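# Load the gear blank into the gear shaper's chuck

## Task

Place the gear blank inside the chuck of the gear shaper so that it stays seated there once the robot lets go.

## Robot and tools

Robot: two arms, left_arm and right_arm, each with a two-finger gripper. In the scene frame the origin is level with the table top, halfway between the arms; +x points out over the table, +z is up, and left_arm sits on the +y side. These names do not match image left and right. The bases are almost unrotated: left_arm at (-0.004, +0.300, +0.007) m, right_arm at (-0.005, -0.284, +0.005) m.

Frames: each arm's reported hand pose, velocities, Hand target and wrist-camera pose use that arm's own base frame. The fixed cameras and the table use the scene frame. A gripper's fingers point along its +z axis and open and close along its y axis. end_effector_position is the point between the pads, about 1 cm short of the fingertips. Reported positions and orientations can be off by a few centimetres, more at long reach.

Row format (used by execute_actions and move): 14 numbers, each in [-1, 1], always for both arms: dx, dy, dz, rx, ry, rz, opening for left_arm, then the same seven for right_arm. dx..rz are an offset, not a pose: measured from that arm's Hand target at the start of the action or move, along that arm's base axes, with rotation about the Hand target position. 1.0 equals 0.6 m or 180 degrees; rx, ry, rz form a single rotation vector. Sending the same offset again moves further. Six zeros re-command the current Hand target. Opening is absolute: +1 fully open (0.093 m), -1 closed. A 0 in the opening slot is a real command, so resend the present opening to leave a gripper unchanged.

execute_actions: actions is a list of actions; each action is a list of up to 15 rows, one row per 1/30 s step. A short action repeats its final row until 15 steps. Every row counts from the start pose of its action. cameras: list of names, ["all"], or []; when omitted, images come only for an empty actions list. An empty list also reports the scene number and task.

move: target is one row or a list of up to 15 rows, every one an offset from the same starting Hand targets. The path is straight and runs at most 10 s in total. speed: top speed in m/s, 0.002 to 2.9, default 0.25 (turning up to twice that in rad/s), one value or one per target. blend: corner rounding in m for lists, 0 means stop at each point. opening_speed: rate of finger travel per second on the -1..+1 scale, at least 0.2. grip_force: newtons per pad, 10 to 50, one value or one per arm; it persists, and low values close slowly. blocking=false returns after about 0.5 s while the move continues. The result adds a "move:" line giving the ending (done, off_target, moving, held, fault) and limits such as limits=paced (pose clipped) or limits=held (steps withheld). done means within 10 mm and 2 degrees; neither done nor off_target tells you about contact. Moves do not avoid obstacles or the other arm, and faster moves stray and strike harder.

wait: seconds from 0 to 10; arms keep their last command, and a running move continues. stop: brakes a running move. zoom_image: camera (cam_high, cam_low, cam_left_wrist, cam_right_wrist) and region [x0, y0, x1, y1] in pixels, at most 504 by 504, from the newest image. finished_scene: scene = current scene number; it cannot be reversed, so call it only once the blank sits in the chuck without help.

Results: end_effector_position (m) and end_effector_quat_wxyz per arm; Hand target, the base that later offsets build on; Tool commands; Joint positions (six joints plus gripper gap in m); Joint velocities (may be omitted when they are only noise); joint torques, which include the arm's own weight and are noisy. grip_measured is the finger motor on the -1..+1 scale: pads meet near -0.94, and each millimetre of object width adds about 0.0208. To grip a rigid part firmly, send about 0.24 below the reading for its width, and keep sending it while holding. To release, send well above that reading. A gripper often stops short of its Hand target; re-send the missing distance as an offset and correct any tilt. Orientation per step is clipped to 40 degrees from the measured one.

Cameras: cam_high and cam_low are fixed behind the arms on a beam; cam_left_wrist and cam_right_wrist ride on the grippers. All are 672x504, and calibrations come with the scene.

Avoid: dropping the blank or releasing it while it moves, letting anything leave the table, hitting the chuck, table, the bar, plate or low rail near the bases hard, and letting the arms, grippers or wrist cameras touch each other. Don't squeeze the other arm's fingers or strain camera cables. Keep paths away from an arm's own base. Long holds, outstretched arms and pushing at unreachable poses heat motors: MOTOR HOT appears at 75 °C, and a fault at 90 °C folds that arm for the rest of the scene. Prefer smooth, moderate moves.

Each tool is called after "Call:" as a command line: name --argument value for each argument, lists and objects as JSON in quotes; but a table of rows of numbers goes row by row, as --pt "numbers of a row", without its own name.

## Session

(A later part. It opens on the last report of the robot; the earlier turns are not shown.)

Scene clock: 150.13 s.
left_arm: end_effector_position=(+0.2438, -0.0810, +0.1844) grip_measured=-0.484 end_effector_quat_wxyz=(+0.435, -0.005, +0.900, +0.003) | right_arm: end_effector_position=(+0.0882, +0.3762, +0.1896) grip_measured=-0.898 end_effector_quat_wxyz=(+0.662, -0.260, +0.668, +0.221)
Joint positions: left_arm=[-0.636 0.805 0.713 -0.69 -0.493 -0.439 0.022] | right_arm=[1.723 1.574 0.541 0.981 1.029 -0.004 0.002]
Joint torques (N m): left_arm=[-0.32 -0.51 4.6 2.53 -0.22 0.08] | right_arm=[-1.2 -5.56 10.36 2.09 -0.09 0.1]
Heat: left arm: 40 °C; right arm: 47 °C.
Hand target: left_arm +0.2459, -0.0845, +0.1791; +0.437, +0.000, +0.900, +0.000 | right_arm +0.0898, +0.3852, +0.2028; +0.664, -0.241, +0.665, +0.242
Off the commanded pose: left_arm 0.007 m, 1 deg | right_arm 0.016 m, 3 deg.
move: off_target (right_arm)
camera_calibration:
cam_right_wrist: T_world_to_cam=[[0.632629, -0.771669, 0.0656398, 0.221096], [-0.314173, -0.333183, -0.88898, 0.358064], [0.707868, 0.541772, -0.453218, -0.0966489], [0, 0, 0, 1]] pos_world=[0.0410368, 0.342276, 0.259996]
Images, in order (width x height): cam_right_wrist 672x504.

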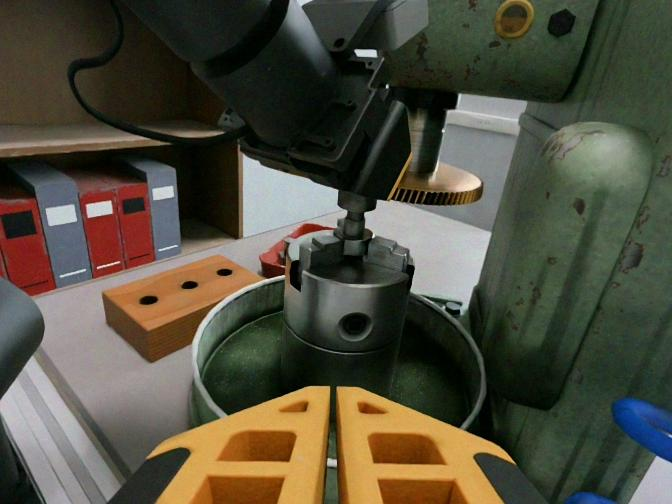

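Call:
move --target '[-0.006,0.0075,-0.001,0,0.002,0,-0.65,0,0,0,0,0,0,-0.9]' --speed 0.006 --cameras '["cam_right_wrist","cam_left_wrist"]'

Call:
zoom_image --camera "cam_right_wrist" --region '[325, 200, 385, 260]'

Call:
zoom_image --camera "cam_left_wrist" --region '[200, 310, 480, 504]'

Scene clock: 163.83 s.
left_arm: end_effector_position=(+0.2428, -0.0798, +0.1856) grip_measured=-0.485 end_effector_quat_wxyz=(+0.440, -0.007, +0.898, -0.001) | right_arm: end_effector_position=(+0.0882, +0.3762, +0.1896) grip_measured=-0.898 end_effector_quat_wxyz=(+0.662, -0.260, +0.668, +0.221)
Joint positions: left_arm=[-0.633 0.788 0.705 -0.686 -0.491 -0.438 0.022] | right_arm=[1.723 1.574 0.541 0.981 1.029 -0.004 0.002]
Joint torques (N m): left_arm=[0.76 -0.96 4.9 2.26 -0.11 0.14] | right_arm=[-1.2 -5.57 10.33 2.09 -0.09 0.1]
Heat: left arm: 41 °C; right arm: 47 °C.
Hand target: left_arm +0.2423, -0.0799, +0.1786; +0.434, -0.001, +0.901, +0.000 | right_arm +0.0898, +0.3852, +0.2028; +0.664, -0.241, +0.665, +0.242
Off the commanded pose: left_arm 0.007 m, 1 deg | right_arm 0.016 m, 3 deg.
move: off_target (right_arm)
camera_calibration:
cam_left_wrist: T_world_to_cam=[[0.0218376, -0.999573, 0.0194237, -0.0878889], [-0.891719, -0.0282589, -0.451706, 0.335185], [0.452062, -0.00745637, -0.891956, 0.142327], [0, 0, 0, 1]] pos_world=[0.23647, -0.0773182, 0.280062]
cam_right_wrist: T_world_to_cam=[[0.632629, -0.771669, 0.0656398, 0.221096], [-0.314173, -0.333183, -0.88898, 0.358064], [0.707868, 0.541772, -0.453218, -0.0966489], [0, 0, 0, 1]] pos_world=[0.0410368, 0.342276, 0.259996]
Images, in order (width x height): cam_left_wrist 672x504, cam_right_wrist 672x504.

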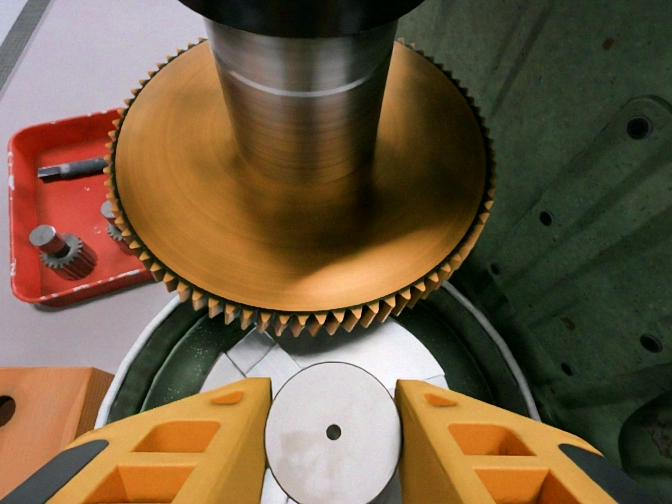

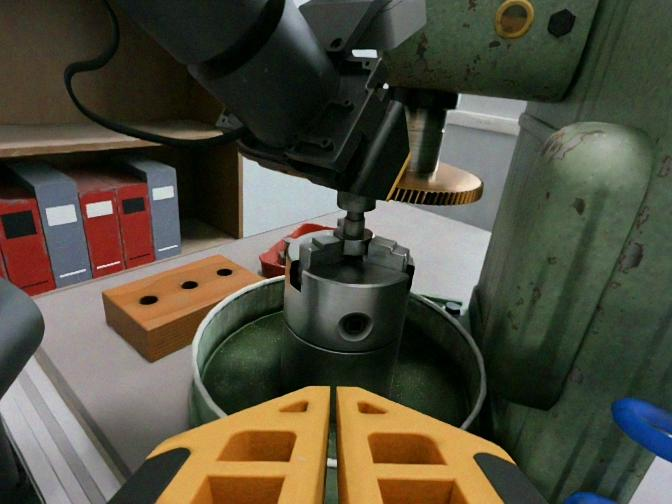

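Scaled by 8.400 from the camera's 672x504 image, which has a finer 960x720 frame.

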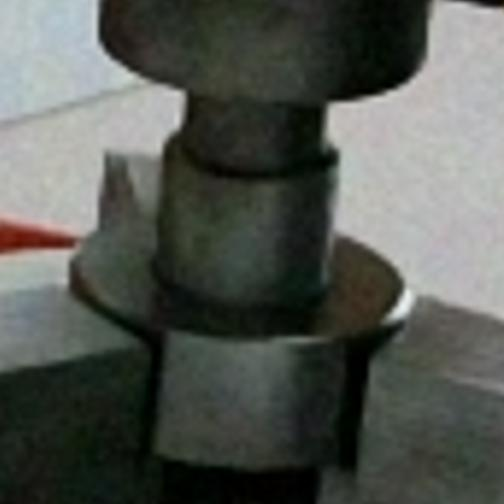

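Scaled by 1.800 from the camera's 672x504 image, which has a finer 960x720 frame.

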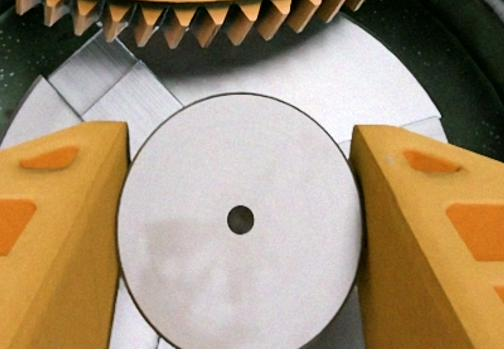

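Call:
move --pt "-0.0088 -0.0073 0.069 0 -0.002 0 -0.65 0 0 0 0 0 0 -0.9" --pt "-0.0838 -0.0073 0.064 0 -0.002 0 -0.65 0 0 0 0 0 0 -0.9" --pt "0.0078 -0.0073 0.0323 0 -0.002 0 -0.65 0 0 0 0 0 0 -0.9" --pt "0.0083 -0.0073 0.019 0 -0.002 0 -0.65 0 0 0 0 0 0 -0.9" --speed '[0.1,0.15,0.15,0.06]' --blend '[0.01,0,0,0]' --cameras '["cam_right_wrist"]'

Call:
zoom_image --camera "cam_right_wrist" --region '[325, 200, 385, 260]'

Scene clock: 183.97 s.
left_arm: end_effector_position=(+0.2427, -0.0821, +0.1881) grip_measured=-0.485 end_effector_quat_wxyz=(+0.428, -0.001, +0.904, +0.005) | right_arm: end_effector_position=(+0.0882, +0.3762, +0.1896) grip_measured=-0.898 end_effector_quat_wxyz=(+0.662, -0.260, +0.668, +0.221)
Joint positions: left_arm=[-0.64 0.82 0.745 -0.726 -0.488 -0.441 0.022] | right_arm=[1.723 1.574 0.541 0.981 1.029 -0.004 0.002]
Joint torques (N m): left_arm=[0.64 -0.94 5.83 2.53 -0.23 0.15] | right_arm=[-1.2 -5.57 10.37 2.09 -0.09 0.1]
Heat: left arm: 41 °C; right arm: 48 °C.
Hand target: left_arm +0.2472, -0.0844, +0.1899; +0.437, +0.000, +0.900, +0.000 | right_arm +0.0898, +0.3852, +0.2028; +0.664, -0.241, +0.665, +0.242
Off the commanded pose: left_arm 0.005 m, 1 deg | right_arm 0.016 m, 3 deg.
move: off_target (right_arm)
camera_calibration:
cam_right_wrist: T_world_to_cam=[[0.632629, -0.771669, 0.0656398, 0.221096], [-0.314173, -0.333183, -0.88898, 0.358064], [0.707868, 0.541772, -0.453218, -0.0966489], [0, 0, 0, 1]] pos_world=[0.0410368, 0.342276, 0.259996]
Images, in order (width x height): cam_right_wrist 672x504.

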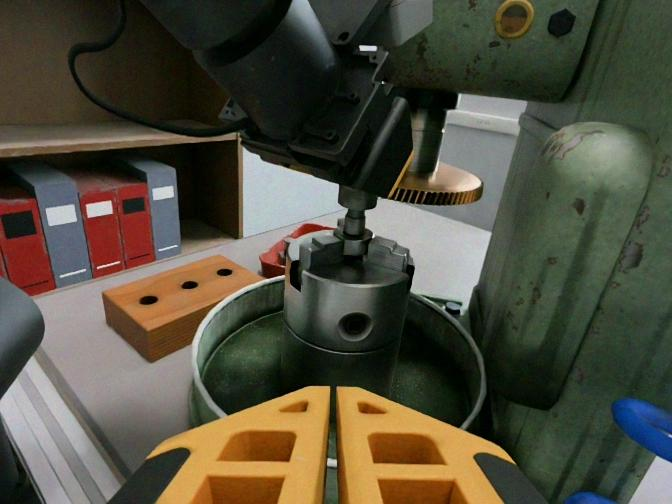

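Scaled by 8.400 from the camera's 672x504 image, which has a finer 960x720 frame.

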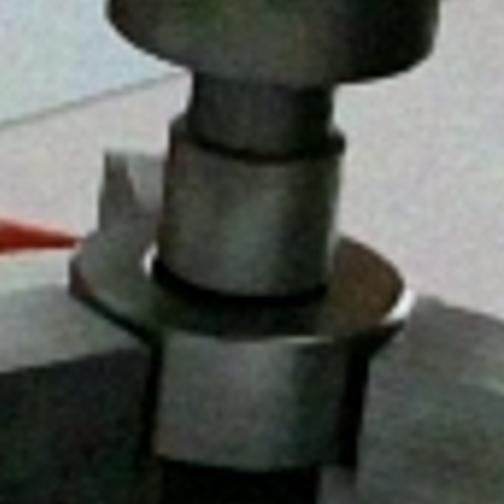

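Call:
move --pt "-0.01 0 0.025 0 0 0 -0.65 0 0 0 0 0 0 -0.9" --pt "-0.06 -0.0073 0.03 0 0 0 -0.65 0 0 0 0 0 0 -0.9" --pt "-0.0008 -0.0012 0.0133 0 0 0 -0.65 0 0 0 0 0 0 -0.9" --pt "-0.0003 -0.0012 0.0 0 0 0 -0.65 0 0 0 0 0 0 -0.9" --speed '[0.1,0.15,0.15,0.06]' --blend '[0.006,0,0,0]' --cameras '["cam_right_wrist"]'

Call:
zoom_image --camera "cam_right_wrist" --region '[325, 200, 385, 260]'

Scene clock: 194.63 s.
left_arm: end_effector_position=(+0.2426, -0.0828, +0.1878) grip_measured=-0.485 end_effector_quat_wxyz=(+0.427, -0.001, +0.904, +0.005) | right_arm: end_effector_position=(+0.0882, +0.3762, +0.1896) grip_measured=-0.898 end_effector_quat_wxyz=(+0.662, -0.260, +0.668, +0.221)
Joint positions: left_arm=[-0.644 0.823 0.746 -0.727 -0.492 -0.445 0.022] | right_arm=[1.723 1.574 0.541 0.981 1.029 -0.004 0.002]
Joint torques (N m): left_arm=[0.72 -1.01 5.81 2.52 -0.22 0.14] | right_arm=[-1.2 -5.55 10.36 2.1 -0.09 0.1]
Heat: left arm: 41 °C; right arm: 48 °C.
Hand target: left_arm +0.2471, -0.0850, +0.1899; +0.437, +0.000, +0.900, +0.000 | right_arm +0.0898, +0.3852, +0.2028; +0.664, -0.241, +0.665, +0.242
Off the commanded pose: left_arm 0.005 m, 1 deg | right_arm 0.016 m, 3 deg.
move: off_target (right_arm)
camera_calibration:
cam_right_wrist: T_world_to_cam=[[0.632629, -0.771669, 0.0656398, 0.221096], [-0.314173, -0.333183, -0.88898, 0.358064], [0.707868, 0.541772, -0.453218, -0.0966489], [0, 0, 0, 1]] pos_world=[0.0410368, 0.342276, 0.259996]
Images, in order (width x height): cam_right_wrist 672x504.

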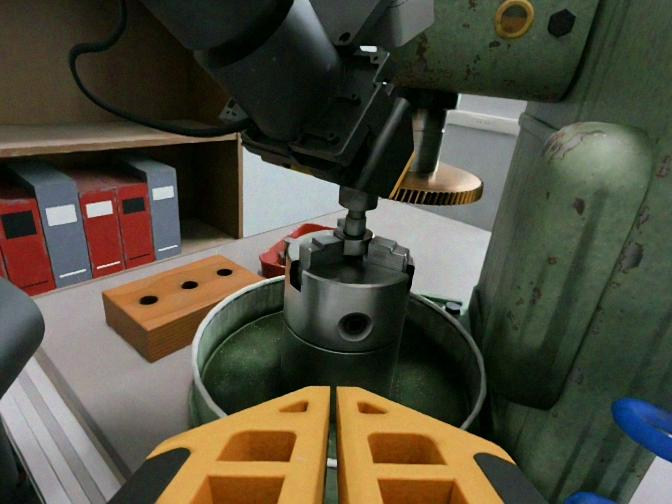

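Scaled by 8.400 from the camera's 672x504 image, which has a finer 960x720 frame.

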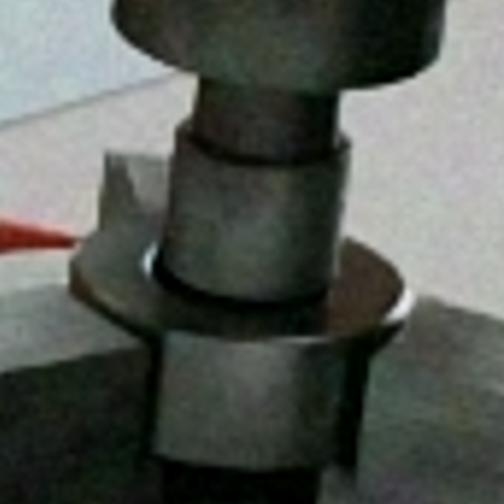

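Call:
move --pt "-0.01 0 0.025 0 0 0 -0.65 0 0 0 0 0 0 -0.9" --pt "-0.06 0.0 0.03 0 0 0 -0.65 0 0 0 0 0 0 -0.9" --pt "-0.0008 0.0015 0.0133 0 0 0 -0.65 0 0 0 0 0 0 -0.9" --pt "-0.0004 0.0015 0.0 0 0 0 -0.65 0 0 0 0 0 0 -0.9" --speed '[0.1,0.15,0.15,0.06]' --blend '[0.006,0,0,0]' --cameras '["cam_right_wrist"]'

Call:
zoom_image --camera "cam_right_wrist" --region '[325, 200, 385, 260]'

Scene clock: 203.30 s.
left_arm: end_effector_position=(+0.2424, -0.0820, +0.1880) grip_measured=-0.485 end_effector_quat_wxyz=(+0.427, -0.001, +0.904, +0.005) | right_arm: end_effector_position=(+0.0882, +0.3762, +0.1896) grip_measured=-0.898 end_effector_quat_wxyz=(+0.662, -0.260, +0.668, +0.221)
Joint positions: left_arm=[-0.64 0.819 0.745 -0.727 -0.489 -0.442 0.022] | right_arm=[1.723 1.574 0.541 0.981 1.029 -0.004 0.002]
Joint torques (N m): left_arm=[0.62 -1.09 5.76 2.5 -0.23 0.15] | right_arm=[-1.2 -5.57 10.37 2.09 -0.09 0.1]
Heat: left arm: 41 °C; right arm: 48 °C.
Hand target: left_arm +0.2469, -0.0842, +0.1901; +0.437, -0.001, +0.899, +0.000 | right_arm +0.0898, +0.3852, +0.2028; +0.664, -0.241, +0.665, +0.242
Off the commanded pose: left_arm 0.005 m, 1 deg | right_arm 0.016 m, 3 deg.
move: off_target (right_arm)
camera_calibration:
cam_right_wrist: T_world_to_cam=[[0.632629, -0.771669, 0.0656398, 0.221096], [-0.314173, -0.333183, -0.88898, 0.358064], [0.707868, 0.541772, -0.453218, -0.0966489], [0, 0, 0, 1]] pos_world=[0.0410368, 0.342276, 0.259996]
Images, in order (width x height): cam_right_wrist 672x504.

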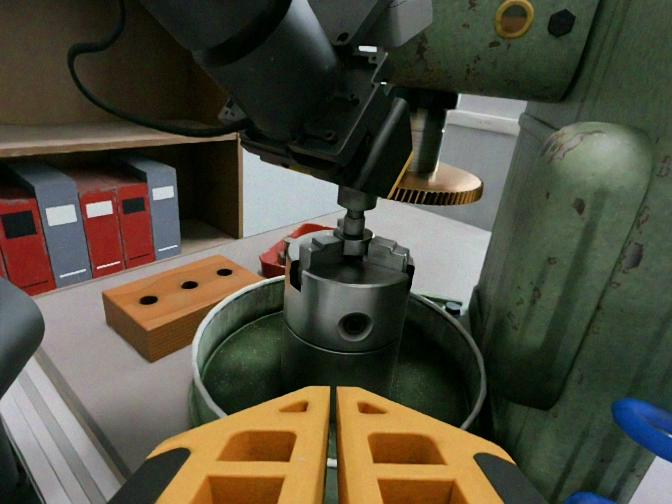

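Scaled by 8.400 from the camera's 672x504 image, which has a finer 960x720 frame.

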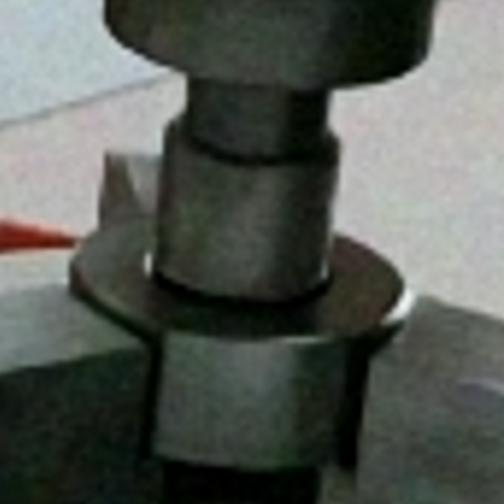

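Call:
move --target '[-0.0015,0.0003,-0.009,0,0,0,-0.65,0,0,0,0,0,0,-0.9]' --speed 0.03 --cameras '["cam_right_wrist"]'

Call:
zoom_image --camera "cam_right_wrist" --region '[325, 200, 385, 260]'

Scene clock: 209.60 s.
left_arm: end_effector_position=(+0.2434, -0.0820, +0.1861) grip_measured=-0.485 end_effector_quat_wxyz=(+0.432, -0.003, +0.902, +0.004) | right_arm: end_effector_position=(+0.0882, +0.3762, +0.1896) grip_measured=-0.898 end_effector_quat_wxyz=(+0.662, -0.260, +0.668, +0.221)
Joint positions: left_arm=[-0.64 0.815 0.729 -0.708 -0.493 -0.441 0.022] | right_arm=[1.723 1.574 0.541 0.981 1.029 -0.004 0.002]
Joint torques (N m): left_arm=[0.36 -1.21 5.15 2.5 -0.19 0.13] | right_arm=[-1.18 -5.57 10.36 2.09 -0.09 0.11]
Heat: left arm: 41 °C; right arm: 49 °C.
Hand target: left_arm +0.2459, -0.0840, +0.1845; +0.437, +0.000, +0.900, +0.000 | right_arm +0.0898, +0.3852, +0.2028; +0.664, -0.241, +0.665, +0.242
Off the commanded pose: left_arm 0.004 m, 1 deg | right_arm 0.016 m, 3 deg.
move: off_target (right_arm)
camera_calibration:
cam_right_wrist: T_world_to_cam=[[0.632629, -0.771669, 0.0656398, 0.221096], [-0.314173, -0.333183, -0.88898, 0.358064], [0.707868, 0.541772, -0.453218, -0.0966489], [0, 0, 0, 1]] pos_world=[0.0410368, 0.342276, 0.259996]
Images, in order (width x height): cam_right_wrist 672x504.

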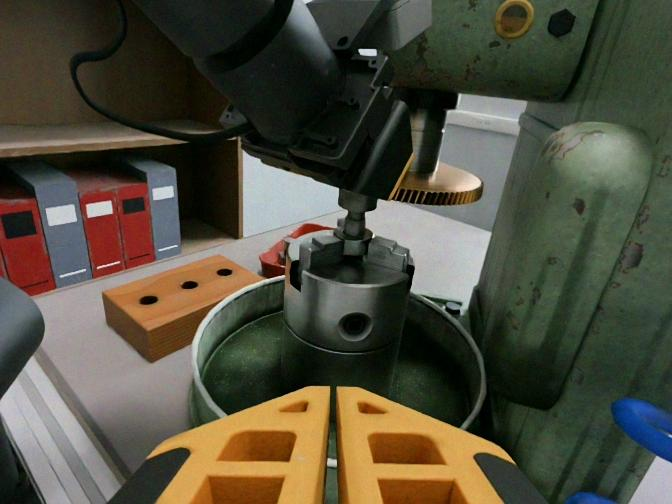

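Scaled by 8.400 from the camera's 672x504 image, which has a finer 960x720 frame.

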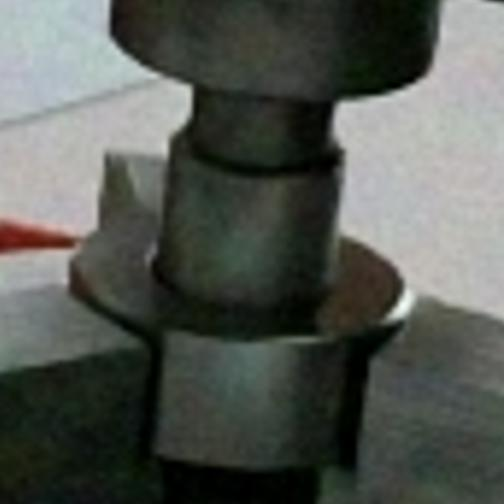

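Call:
move --pt "-0.01 0 0.034 0 0 0 -0.65 0 0 0 0 0 0 -0.9" --pt "-0.06 0.0 0.039 0 0 0 -0.65 0 0 0 0 0 0 -0.9" --pt "0.0004 0.0004 0.0226 0 0 0 -0.65 0 0 0 0 0 0 -0.9" --pt "0.0009 0.0004 0.0093 0 0 0 -0.65 0 0 0 0 0 0 -0.9" --pt "-0.0006 0.0007 0.0 0 0 0 -0.65 0 0 0 0 0 0 -0.9" --speed '[0.1,0.15,0.15,0.06,0.03]' --blend '[0.006,0,0,0,0]' --cameras '["cam_right_wrist"]'

Call:
zoom_image --camera "cam_right_wrist" --region '[325, 200, 385, 260]'

Scene clock: 218.90 s.
left_arm: end_effector_position=(+0.2434, -0.0818, +0.1860) grip_measured=-0.485 end_effector_quat_wxyz=(+0.431, -0.003, +0.902, +0.005) | right_arm: end_effector_position=(+0.0882, +0.3762, +0.1896) grip_measured=-0.898 end_effector_quat_wxyz=(+0.662, -0.260, +0.668, +0.221)
Joint positions: left_arm=[-0.64 0.815 0.73 -0.708 -0.493 -0.44 0.022] | right_arm=[1.723 1.574 0.541 0.981 1.029 -0.004 0.002]
Joint torques (N m): left_arm=[0.38 -1.47 5.09 2.47 -0.19 0.13] | right_arm=[-1.18 -5.56 10.33 2.09 -0.09 0.1]
Heat: left arm: 41 °C; right arm: 49 °C.
Hand target: left_arm +0.2456, -0.0836, +0.1846; +0.437, +0.000, +0.900, +0.000 | right_arm +0.0898, +0.3852, +0.2028; +0.664, -0.241, +0.665, +0.242
Off the commanded pose: left_arm 0.003 m, 1 deg | right_arm 0.016 m, 3 deg.
move: off_target (right_arm)
camera_calibration:
cam_right_wrist: T_world_to_cam=[[0.632629, -0.771669, 0.0656398, 0.221096], [-0.314173, -0.333183, -0.88898, 0.358064], [0.707868, 0.541772, -0.453218, -0.0966489], [0, 0, 0, 1]] pos_world=[0.0410368, 0.342276, 0.259996]
Images, in order (width x height): cam_right_wrist 672x504.

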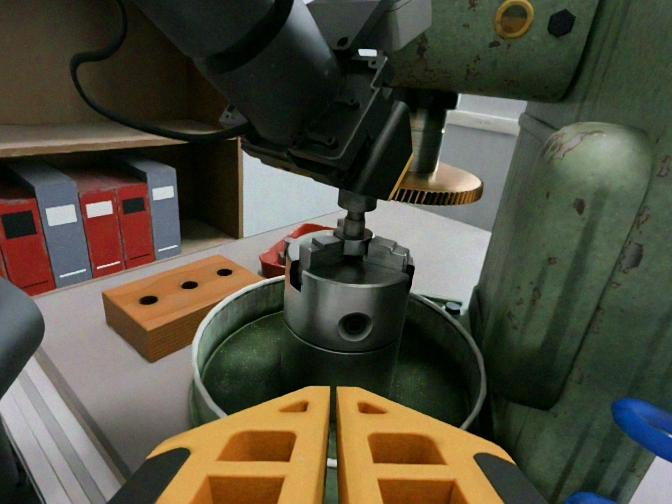

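Scaled by 8.400 from the camera's 672x504 image, which has a finer 960x720 frame.

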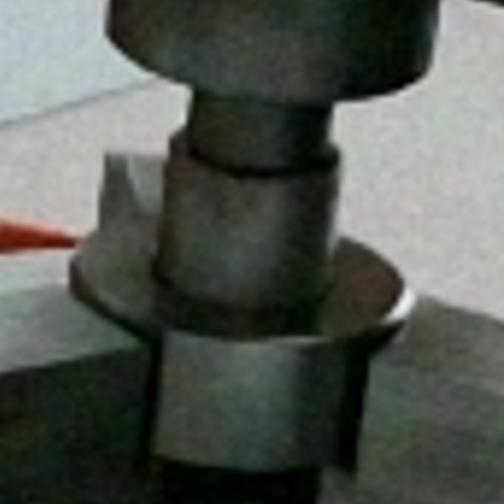

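Call:
move --target '[-0.01,0.003,-0.002,0,0.0,0,-0.65,0,0,0,0,0,0,-0.9]' --speed 0.006 --cameras '["cam_right_wrist"]'

Call:
zoom_image --camera "cam_right_wrist" --region '[325, 200, 385, 260]'

Scene clock: 224.03 s.
left_arm: end_effector_position=(+0.2419, -0.0811, +0.1857) grip_measured=-0.485 end_effector_quat_wxyz=(+0.436, -0.004, +0.900, +0.001) | right_arm: end_effector_position=(+0.0882, +0.3762, +0.1896) grip_measured=-0.898 end_effector_quat_wxyz=(+0.662, -0.260, +0.668, +0.221)
Joint positions: left_arm=[-0.641 0.795 0.714 -0.699 -0.493 -0.44 0.022] | right_arm=[1.723 1.574 0.541 0.981 1.029 -0.004 0.002]
Joint torques (N m): left_arm=[-0.85 -1.99 5.45 2.14 -0.29 0.01] | right_arm=[-1.2 -5.59 10.35 2.08 -0.09 0.1]
Heat: left arm: 42 °C; right arm: 49 °C.
Hand target: left_arm +0.2396, -0.0817, +0.1834; +0.437, -0.001, +0.900, +0.000 | right_arm +0.0898, +0.3852, +0.2028; +0.664, -0.241, +0.665, +0.242
Off the commanded pose: left_arm 0.003 m, 0 deg | right_arm 0.016 m, 3 deg.
move: off_target (right_arm)
camera_calibration:
cam_right_wrist: T_world_to_cam=[[0.632629, -0.771669, 0.0656398, 0.221096], [-0.314173, -0.333183, -0.88898, 0.358064], [0.707868, 0.541772, -0.453218, -0.0966489], [0, 0, 0, 1]] pos_world=[0.0410368, 0.342276, 0.259996]
Images, in order (width x height): cam_right_wrist 672x504.

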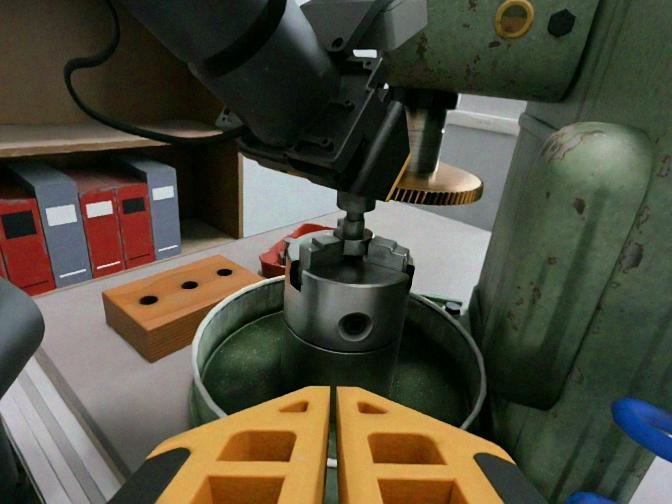

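Scaled by 8.400 from the camera's 672x504 image, which has a finer 960x720 frame.

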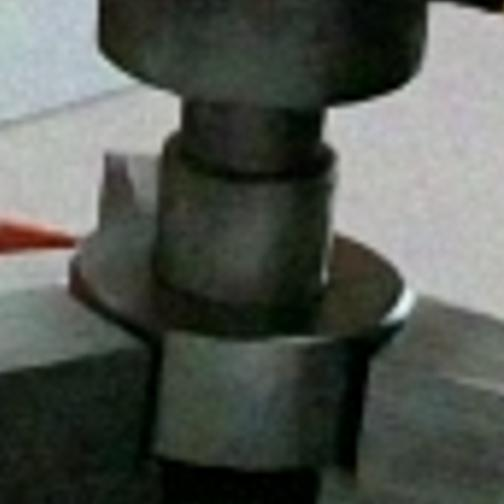

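Call:
move --target '[0.0,0.0,-0.008,0,0.0,0,-0.65,0,0,0,0,0,0,-0.9]' --speed 0.01 --cameras '["cam_right_wrist"]'

Call:
zoom_image --camera "cam_right_wrist" --region '[325, 200, 385, 260]'

Scene clock: 228.07 s.
left_arm: end_effector_position=(+0.2419, -0.0807, +0.1852) grip_measured=-0.485 end_effector_quat_wxyz=(+0.442, -0.006, +0.897, -0.002) | right_arm: end_effector_position=(+0.0882, +0.3762, +0.1896) grip_measured=-0.898 end_effector_quat_wxyz=(+0.662, -0.260, +0.668, +0.221)
Joint positions: left_arm=[-0.641 0.783 0.7 -0.683 -0.495 -0.44 0.022] | right_arm=[1.723 1.574 0.541 0.981 1.029 -0.004 0.002]
Joint torques (N m): left_arm=[-0.81 -1.05 4.89 2.18 -0.28 0.02] | right_arm=[-1.2 -5.57 10.36 2.09 -0.09 0.11]
Heat: left arm: 41 °C; right arm: 49 °C.
Hand target: left_arm +0.2396, -0.0817, +0.1786; +0.437, -0.001, +0.900, +0.000 | right_arm +0.0898, +0.3852, +0.2028; +0.664, -0.241, +0.665, +0.242
Off the commanded pose: left_arm 0.007 m, 1 deg | right_arm 0.016 m, 3 deg.
move: off_target (right_arm)
camera_calibration:
cam_right_wrist: T_world_to_cam=[[0.632629, -0.771669, 0.0656398, 0.221096], [-0.314173, -0.333183, -0.88898, 0.358064], [0.707868, 0.541772, -0.453218, -0.0966489], [0, 0, 0, 1]] pos_world=[0.0410368, 0.342276, 0.259996]
Images, in order (width x height): cam_right_wrist 672x504.

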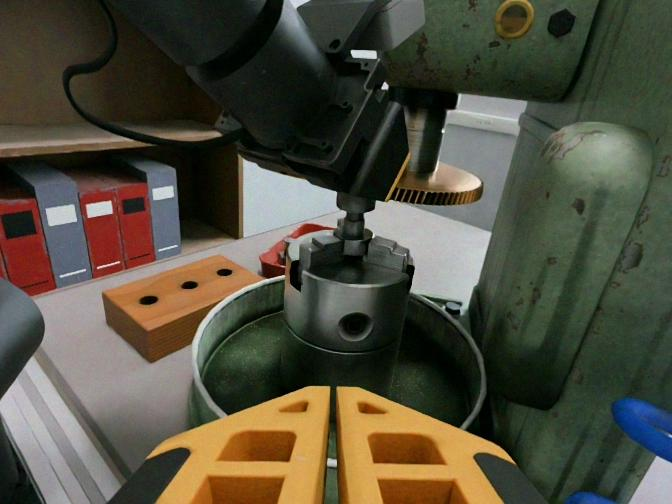

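Scaled by 8.400 from the camera's 672x504 image, which has a finer 960x720 frame.

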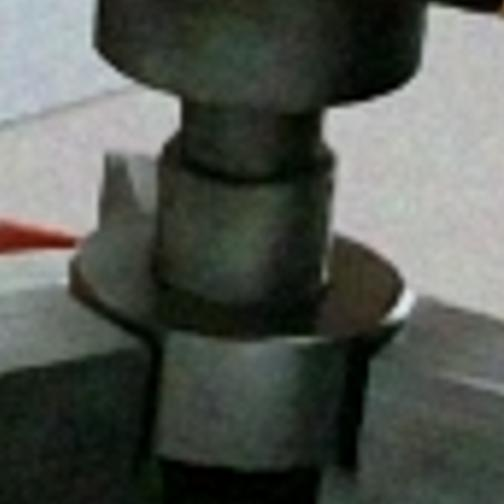

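Call:
move --pt "0.002 0.0 0.012 0.008 0.012 0 -0.65 0 0 0 0 0 0 -0.9" --pt "0.001 0.0 -0.004 0.008 0.012 0 -0.65 0 0 0 0 0 0 -0.9" --speed 0.02 --cameras '["cam_right_wrist"]'

Call:
zoom_image --camera "cam_right_wrist" --region '[325, 200, 385, 260]'

Scene clock: 236.80 s.
left_arm: end_effector_position=(+0.2428, -0.0813, +0.1846) grip_measured=-0.485 end_effector_quat_wxyz=(+0.429, -0.002, +0.903, +0.008) | right_arm: end_effector_position=(+0.0882, +0.3762, +0.1896) grip_measured=-0.898 end_effector_quat_wxyz=(+0.662, -0.260, +0.668, +0.221)
Joint positions: left_arm=[-0.641 0.816 0.728 -0.713 -0.496 -0.44 0.022] | right_arm=[1.723 1.574 0.541 0.981 1.029 -0.004 0.002]
Joint torques (N m): left_arm=[-0.38 -0.87 4.97 2.06 -0.21 0.04] | right_arm=[-1.18 -5.56 10.36 2.09 -0.09 0.1]
Heat: left arm: 41 °C; right arm: 49 °C.
Hand target: left_arm +0.2402, -0.0817, +0.1762; +0.420, +0.005, +0.908, +0.011 | right_arm +0.0898, +0.3852, +0.2028; +0.664, -0.241, +0.665, +0.242
Off the commanded pose: left_arm 0.009 m, 1 deg | right_arm 0.016 m, 3 deg.
move: off_target (right_arm)
camera_calibration:
cam_right_wrist: T_world_to_cam=[[0.632629, -0.771669, 0.0656398, 0.221096], [-0.314173, -0.333183, -0.88898, 0.358064], [0.707868, 0.541772, -0.453218, -0.0966489], [0, 0, 0, 1]] pos_world=[0.0410368, 0.342276, 0.259996]
Images, in order (width x height): cam_right_wrist 672x504.

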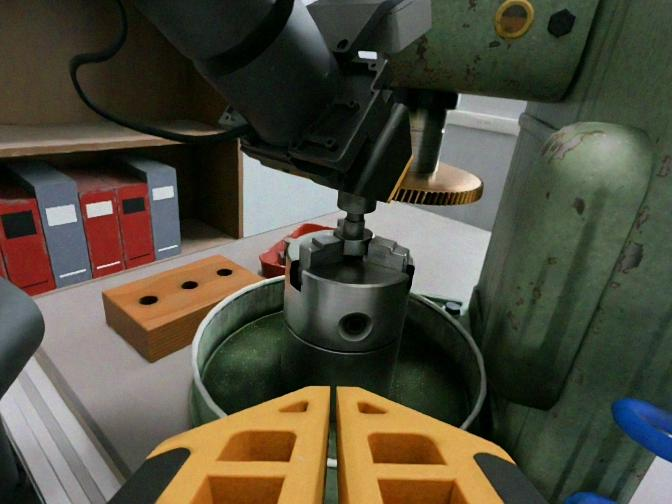

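Scaled by 8.400 from the camera's 672x504 image, which has a finer 960x720 frame.

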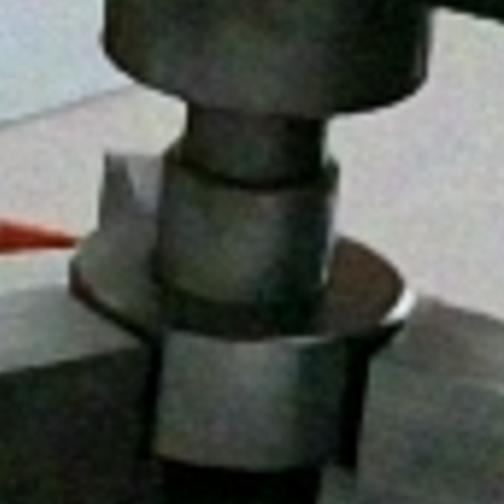

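Call:
move --target '[0.001,0.0,-0.015,0,-0.003,0,-0.65,0,0,0,0,0,0,-0.9]' --speed 0.02 --cameras '["cam_right_wrist"]'

Call:
zoom_image --camera "cam_right_wrist" --region '[325, 200, 385, 260]'

Scene clock: 240.27 s.
left_arm: end_effector_position=(+0.2443, -0.0803, +0.1814) grip_measured=-0.485 end_effector_quat_wxyz=(+0.440, -0.007, +0.898, +0.006) | right_arm: end_effector_position=(+0.0882, +0.3762, +0.1896) grip_measured=-0.898 end_effector_quat_wxyz=(+0.662, -0.260, +0.668, +0.221)
Joint positions: left_arm=[-0.641 0.801 0.694 -0.672 -0.508 -0.44 0.022] | right_arm=[1.723 1.574 0.541 0.981 1.029 -0.004 0.002]
Joint torques (N m): left_arm=[-0.5 -0.25 4.1 2.13 -0.15 0.08] | right_arm=[-1.2 -5.56 10.36 2.09 -0.09 0.1]
Heat: left arm: 41 °C; right arm: 49 °C.
Hand target: left_arm +0.2408, -0.0817, +0.1672; +0.424, +0.005, +0.906, +0.011 | right_arm +0.0898, +0.3852, +0.2028; +0.664, -0.241, +0.665, +0.242
Off the commanded pose: left_arm 0.015 m, 2 deg | right_arm 0.016 m, 3 deg.
move: off_target (left_arm, right_arm)
camera_calibration:
cam_right_wrist: T_world_to_cam=[[0.632629, -0.771669, 0.0656398, 0.221096], [-0.314173, -0.333183, -0.88898, 0.358064], [0.707868, 0.541772, -0.453218, -0.0966489], [0, 0, 0, 1]] pos_world=[0.0410368, 0.342276, 0.259996]
Images, in order (width x height): cam_right_wrist 672x504.

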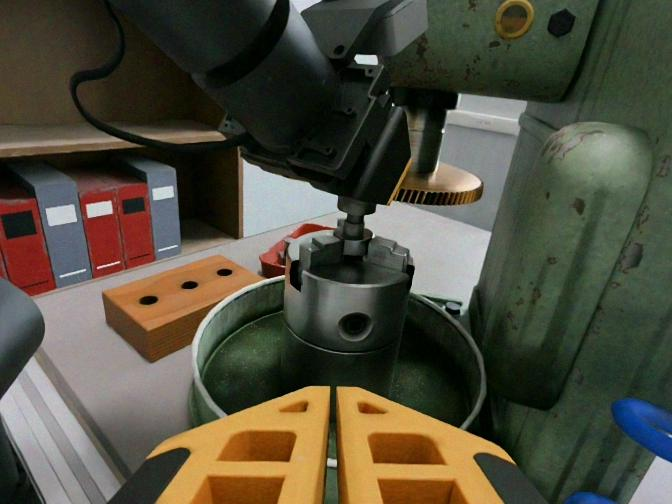

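Scaled by 8.400 from the camera's 672x504 image, which has a finer 960x720 frame.

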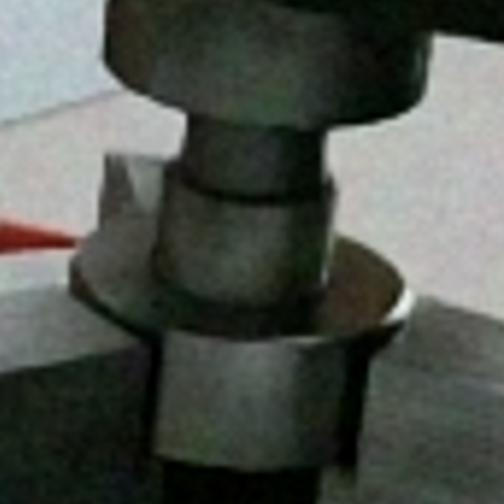

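Call:
move --pt "0.001 -0.0005 0.016 0.006 0.012 0 -0.65 0 0 0 0 0 0 -0.9" --pt "-0.002 -0.0005 -0.01 0.006 0.012 0 -0.65 0 0 0 0 0 0 -0.9" --speed 0.025 --cameras '["cam_right_wrist"]'

Call:
zoom_image --camera "cam_right_wrist" --region '[325, 200, 385, 260]'

Scene clock: 245.87 s.
left_arm: end_effector_position=(+0.2441, -0.0809, +0.1775) grip_measured=-0.485 end_effector_quat_wxyz=(+0.426, -0.003, +0.904, +0.013) | right_arm: end_effector_position=(+0.0882, +0.3762, +0.1896) grip_measured=-0.898 end_effector_quat_wxyz=(+0.662, -0.260, +0.668, +0.221)
Joint positions: left_arm=[-0.642 0.828 0.708 -0.694 -0.504 -0.444 0.022] | right_arm=[1.723 1.574 0.541 0.981 1.029 -0.004 0.002]
Joint torques (N m): left_arm=[-0.55 -0.12 3.89 2.02 -0.14 0.04] | right_arm=[-1.2 -5.56 10.37 2.09 -0.09 0.1]
Heat: left arm: 41 °C; right arm: 49 °C.
Hand target: left_arm +0.2396, -0.0820, +0.1611; +0.407, +0.009, +0.913, +0.020 | right_arm +0.0898, +0.3852, +0.2028; +0.664, -0.241, +0.665, +0.242
Off the commanded pose: left_arm 0.017 m, 3 deg | right_arm 0.016 m, 3 deg.
move: off_target (left_arm, right_arm)
camera_calibration:
cam_right_wrist: T_world_to_cam=[[0.632629, -0.771669, 0.0656398, 0.221096], [-0.314173, -0.333183, -0.88898, 0.358064], [0.707868, 0.541772, -0.453218, -0.0966489], [0, 0, 0, 1]] pos_world=[0.0410368, 0.342276, 0.259996]
Images, in order (width x height): cam_right_wrist 672x504.

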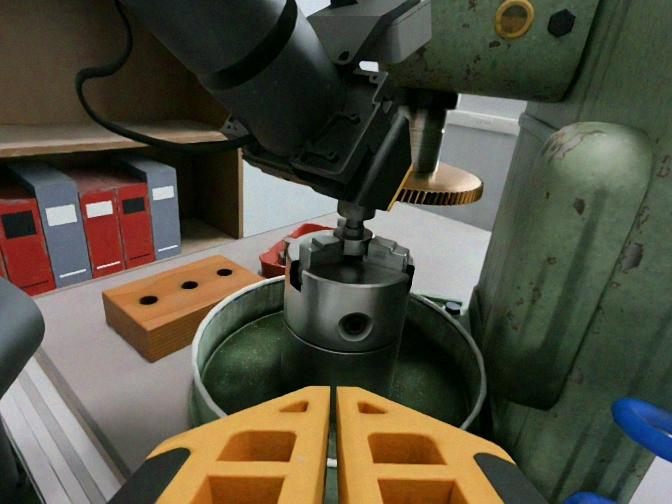

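Scaled by 8.400 from the camera's 672x504 image, which has a finer 960x720 frame.

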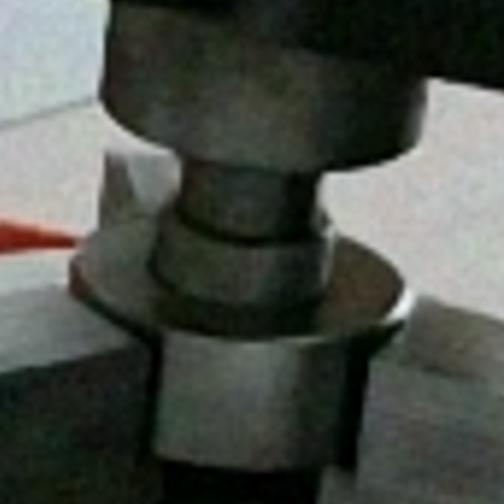

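Call:
move --target '[0.002,0.0,-0.014,0,-0.003,0,-0.65,0,0,0,0,0,0,-0.9]' --speed 0.025 --cameras '["cam_right_wrist"]'

Call:
zoom_image --camera "cam_right_wrist" --region '[325, 190, 385, 250]'

Scene clock: 251.67 s.
left_arm: end_effector_position=(+0.2443, -0.0807, +0.1768) grip_measured=-0.485 end_effector_quat_wxyz=(+0.438, -0.005, +0.899, +0.011) | right_arm: end_effector_position=(+0.0882, +0.3762, +0.1896) grip_measured=-0.898 end_effector_quat_wxyz=(+0.662, -0.260, +0.668, +0.221)
Joint positions: left_arm=[-0.649 0.807 0.681 -0.662 -0.518 -0.442 0.022] | right_arm=[1.723 1.574 0.541 0.981 1.029 -0.004 0.002]
Joint torques (N m): left_arm=[0.02 1.1 2.85 2.15 -0.04 0.07] | right_arm=[-1.2 -5.55 10.35 2.09 -0.09 0.1]
Heat: left arm: 41 °C; right arm: 50 °C.
Hand target: left_arm +0.2408, -0.0821, +0.1527; +0.411, +0.009, +0.911, +0.019 | right_arm +0.0898, +0.3852, +0.2028; +0.664, -0.241, +0.665, +0.242
Off the commanded pose: left_arm 0.024 m, 4 deg | right_arm 0.016 m, 3 deg.
move: off_target (left_arm, right_arm)
camera_calibration:
cam_right_wrist: T_world_to_cam=[[0.632629, -0.771669, 0.0656398, 0.221096], [-0.314173, -0.333183, -0.88898, 0.358064], [0.707868, 0.541772, -0.453218, -0.0966489], [0, 0, 0, 1]] pos_world=[0.0410368, 0.342276, 0.259996]
Images, in order (width x height): cam_right_wrist 672x504.

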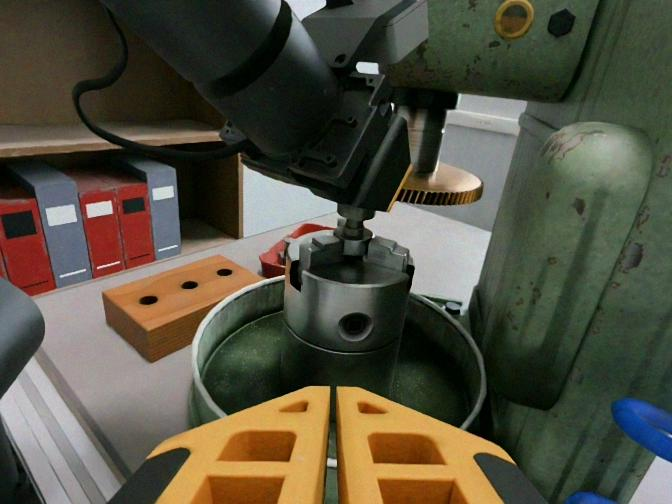

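Scaled by 8.400 from the camera's 672x504 image, which has a finer 960x720 frame.

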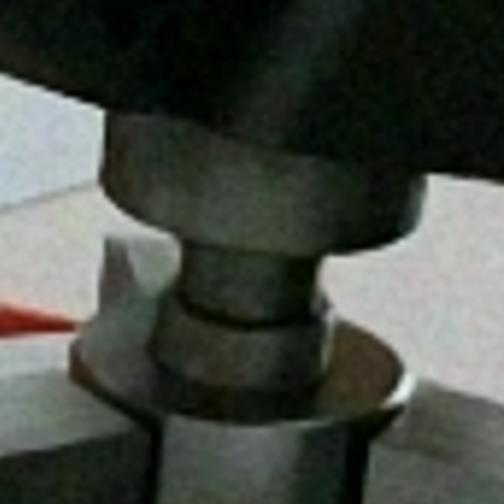

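Call:
move --pt "0.001 0.0 0.026 0.0 0.006 0 -0.65 0 0 0 0 0 0 -0.9" --pt "-0.001 0.0 -0.004 0.0 0.006 0 -0.65 0 0 0 0 0 0 -0.9" --speed 0.03 --cameras '["cam_right_wrist","cam_left_wrist"]'

Call:
zoom_image --camera "cam_right_wrist" --region '[325, 190, 385, 250]'

Call:
zoom_image --camera "cam_left_wrist" --region '[200, 310, 480, 504]'

Scene clock: 257.80 s.
left_arm: end_effector_position=(+0.2443, -0.0805, +0.1746) grip_measured=-0.485 end_effector_quat_wxyz=(+0.431, -0.005, +0.902, +0.012) | right_arm: end_effector_position=(+0.0882, +0.3762, +0.1896) grip_measured=-0.898 end_effector_quat_wxyz=(+0.662, -0.260, +0.668, +0.221)
Joint positions: left_arm=[-0.643 0.817 0.686 -0.671 -0.509 -0.444 0.022] | right_arm=[1.723 1.574 0.541 0.981 1.029 -0.004 0.002]
Joint torques (N m): left_arm=[0.17 0.99 2.89 2.11 -0.01 0.04] | right_arm=[-1.21 -5.57 10.36 2.09 -0.09 0.1]
Heat: left arm: 41 °C; right arm: 50 °C.
Hand target: left_arm +0.2402, -0.0821, +0.1505; +0.403, +0.009, +0.915, +0.019 | right_arm +0.0898, +0.3852, +0.2028; +0.664, -0.241, +0.665, +0.242
Off the commanded pose: left_arm 0.025 m, 4 deg | right_arm 0.016 m, 3 deg.
move: off_target (left_arm, right_arm)
camera_calibration:
cam_left_wrist: T_world_to_cam=[[0.0285595, -0.999571, -0.00643408, -0.08555], [-0.900139, -0.0229185, -0.435, 0.331068], [0.434666, 0.0182149, -0.900408, 0.139774], [0, 0, 0, 1]] pos_world=[0.239696, -0.0804717, 0.269317]
cam_right_wrist: T_world_to_cam=[[0.632629, -0.771669, 0.0656398, 0.221096], [-0.314173, -0.333183, -0.88898, 0.358064], [0.707868, 0.541772, -0.453218, -0.0966489], [0, 0, 0, 1]] pos_world=[0.0410368, 0.342276, 0.259996]
Images, in order (width x height): cam_left_wrist 672x504, cam_right_wrist 672x504.

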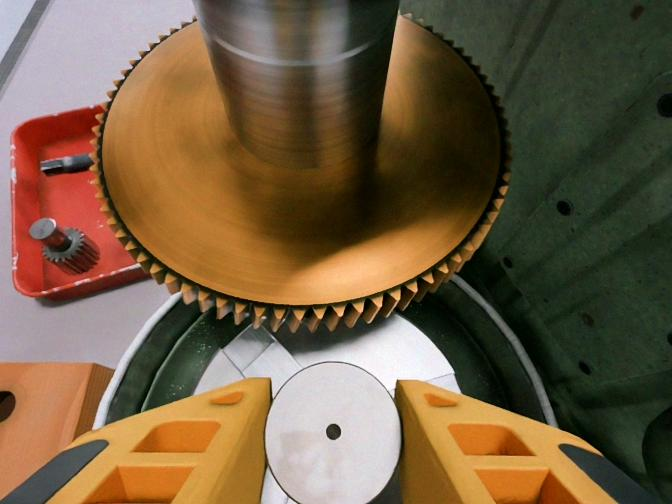

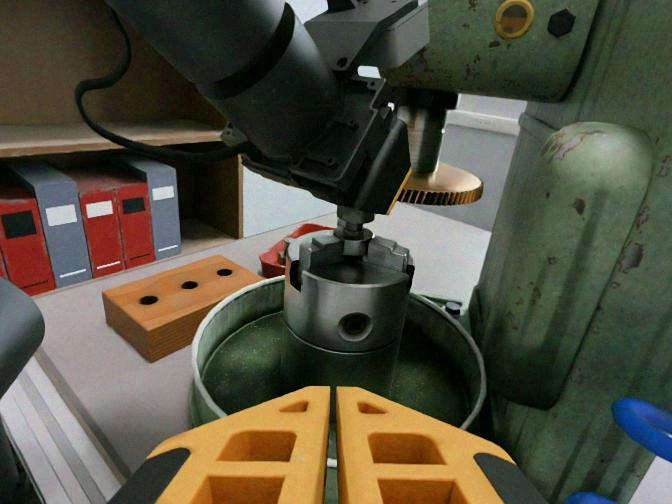

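Scaled by 8.400 from the camera's 672x504 image, which has a finer 960x720 frame.

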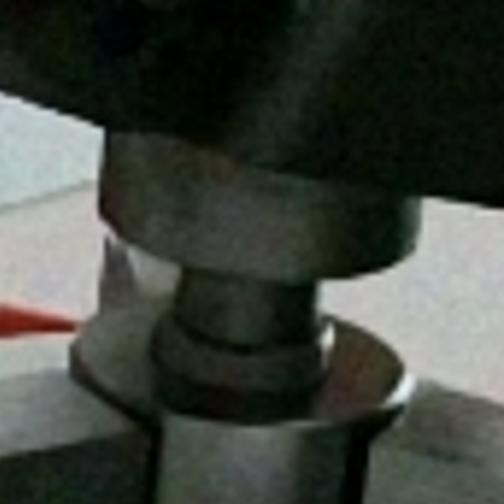

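Scaled by 1.800 from the camera's 672x504 image, which has a finer 960x720 frame.

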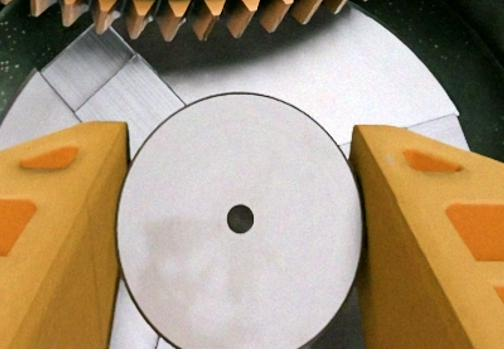

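Call:
move --pt "-0.002 0.0 0.03 0.0 0.0 0 -0.65 0 0 0 0 0 0 -0.9" --pt "-0.004 0.0 -0.012 0.0 0.002 0 -0.65 0 0 0 0 0 0 -0.9" --pt "-0.004 0.0 0.02 0.0 0.004 0 -0.65 0 0 0 0 0 0 -0.9" --pt "-0.004 0.0 -0.016 0.0 0.004 0 -0.65 0 0 0 0 0 0 -0.9" --speed 0.04 --cameras '["cam_right_wrist"]'

Call:
zoom_image --camera "cam_right_wrist" --region '[325, 190, 385, 250]'

Scene clock: 266.87 s.
left_arm: end_effector_position=(+0.2442, -0.0802, +0.1665) grip_measured=-0.485 end_effector_quat_wxyz=(+0.430, -0.008, +0.903, +0.014) | right_arm: end_effector_position=(+0.0882, +0.3762, +0.1894) grip_measured=-0.898 end_effector_quat_wxyz=(+0.662, -0.260, +0.668, +0.221)
Joint positions: left_arm=[-0.647 0.819 0.657 -0.648 -0.517 -0.455 0.022] | right_arm=[1.723 1.574 0.541 0.981 1.029 -0.004 0.002]
Joint torques (N m): left_arm=[0.21 0.81 3.06 1.98 0.11 0.07] | right_arm=[-1.18 -5.56 10.37 2.09 -0.09 0.1]
Heat: left arm: 41 °C; right arm: 50 °C.
Hand target: left_arm +0.2378, -0.0821, +0.1408; +0.397, +0.010, +0.918, +0.019 | right_arm +0.0898, +0.3851, +0.2027; +0.664, -0.241, +0.665, +0.242
Off the commanded pose: left_arm 0.026 m, 5 deg | right_arm 0.016 m, 3 deg.
move: off_target (left_arm, right_arm)
camera_calibration:
cam_right_wrist: T_world_to_cam=[[0.632594, -0.771661, 0.0660706, 0.220911], [-0.314019, -0.333536, -0.888901, 0.358035], [0.707967, 0.541566, -0.453309, -0.0965502], [0, 0, 0, 1]] pos_world=[0.0410372, 0.342175, 0.259895]
Images, in order (width x height): cam_right_wrist 672x504.

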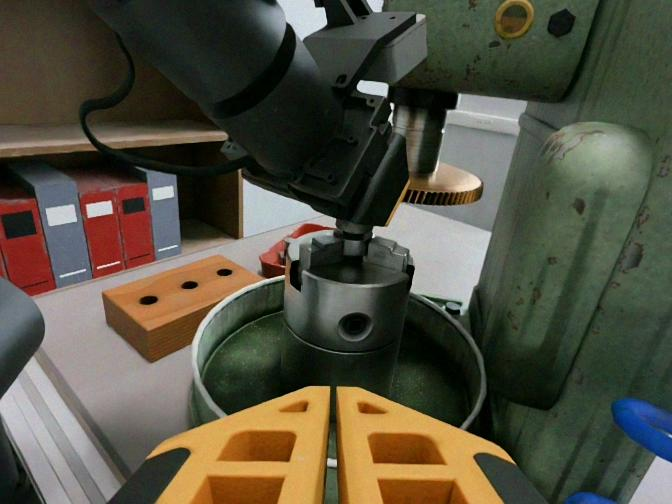

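Scaled by 8.400 from the camera's 672x504 image, which has a finer 960x720 frame.

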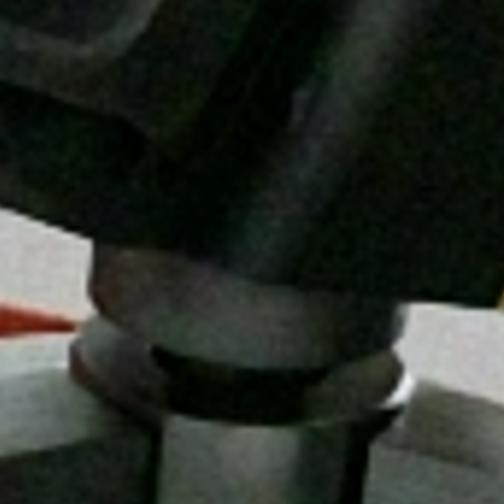

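Call:
move --pt "0.0 0.0 0.035 0.0 0.0 0 -0.65 0 0 0 0 0 0 -0.9" --pt "-0.001 0.0 -0.003 0.0 0.002 0 -0.65 0 0 0 0 0 0 -0.9" --speed 0.04 --cameras '["cam_right_wrist"]'

Call:
zoom_image --camera "cam_right_wrist" --region '[310, 190, 400, 280]'

Scene clock: 272.17 s.
left_arm: end_effector_position=(+0.2442, -0.0804, +0.1625) grip_measured=-0.485 end_effector_quat_wxyz=(+0.426, -0.008, +0.905, +0.016) | right_arm: end_effector_position=(+0.0882, +0.3762, +0.1894) grip_measured=-0.898 end_effector_quat_wxyz=(+0.662, -0.260, +0.668, +0.221)
Joint positions: left_arm=[-0.646 0.826 0.651 -0.644 -0.513 -0.456 0.022] | right_arm=[1.723 1.574 0.541 0.981 1.029 -0.004 0.002]
Joint torques (N m): left_arm=[0.18 0.31 3.23 1.91 0.11 0.05] | right_arm=[-1.18 -5.59 10.37 2.09 -0.09 0.1]
Heat: left arm: 41 °C; right arm: 50 °C.
Hand target: left_arm +0.2372, -0.0820, +0.1389; +0.394, +0.009, +0.919, +0.019 | right_arm +0.0898, +0.3851, +0.2027; +0.664, -0.241, +0.665, +0.242
Off the commanded pose: left_arm 0.025 m, 4 deg | right_arm 0.016 m, 3 deg.
move: off_target (left_arm, right_arm)
camera_calibration:
cam_right_wrist: T_world_to_cam=[[0.632594, -0.771661, 0.0660706, 0.220911], [-0.314019, -0.333536, -0.888901, 0.358035], [0.707967, 0.541566, -0.453309, -0.0965502], [0, 0, 0, 1]] pos_world=[0.0410372, 0.342175, 0.259895]
Images, in order (width x height): cam_right_wrist 672x504.

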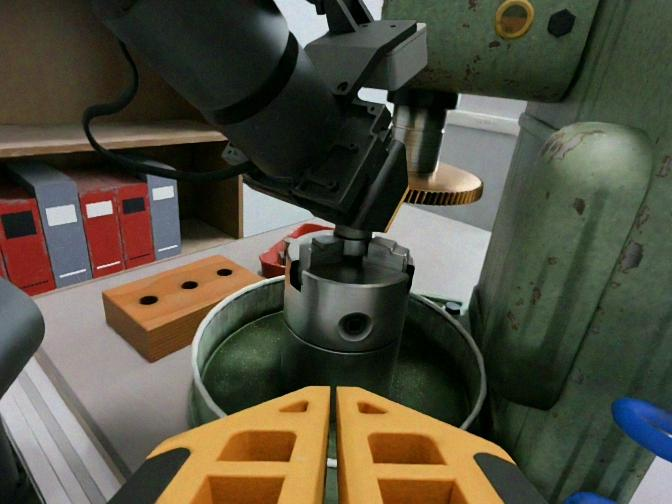

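Scaled by 5.600 from the camera's 672x504 image, which has a finer 960x720 frame.

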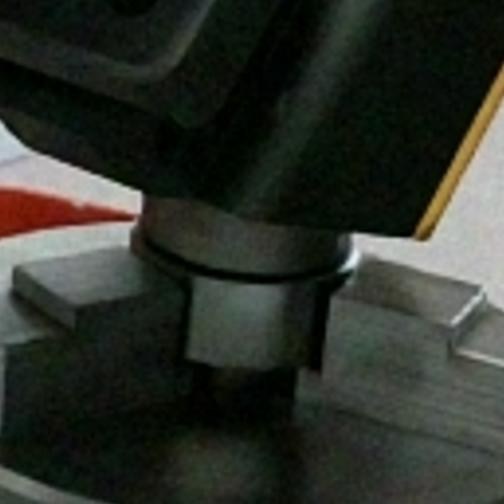

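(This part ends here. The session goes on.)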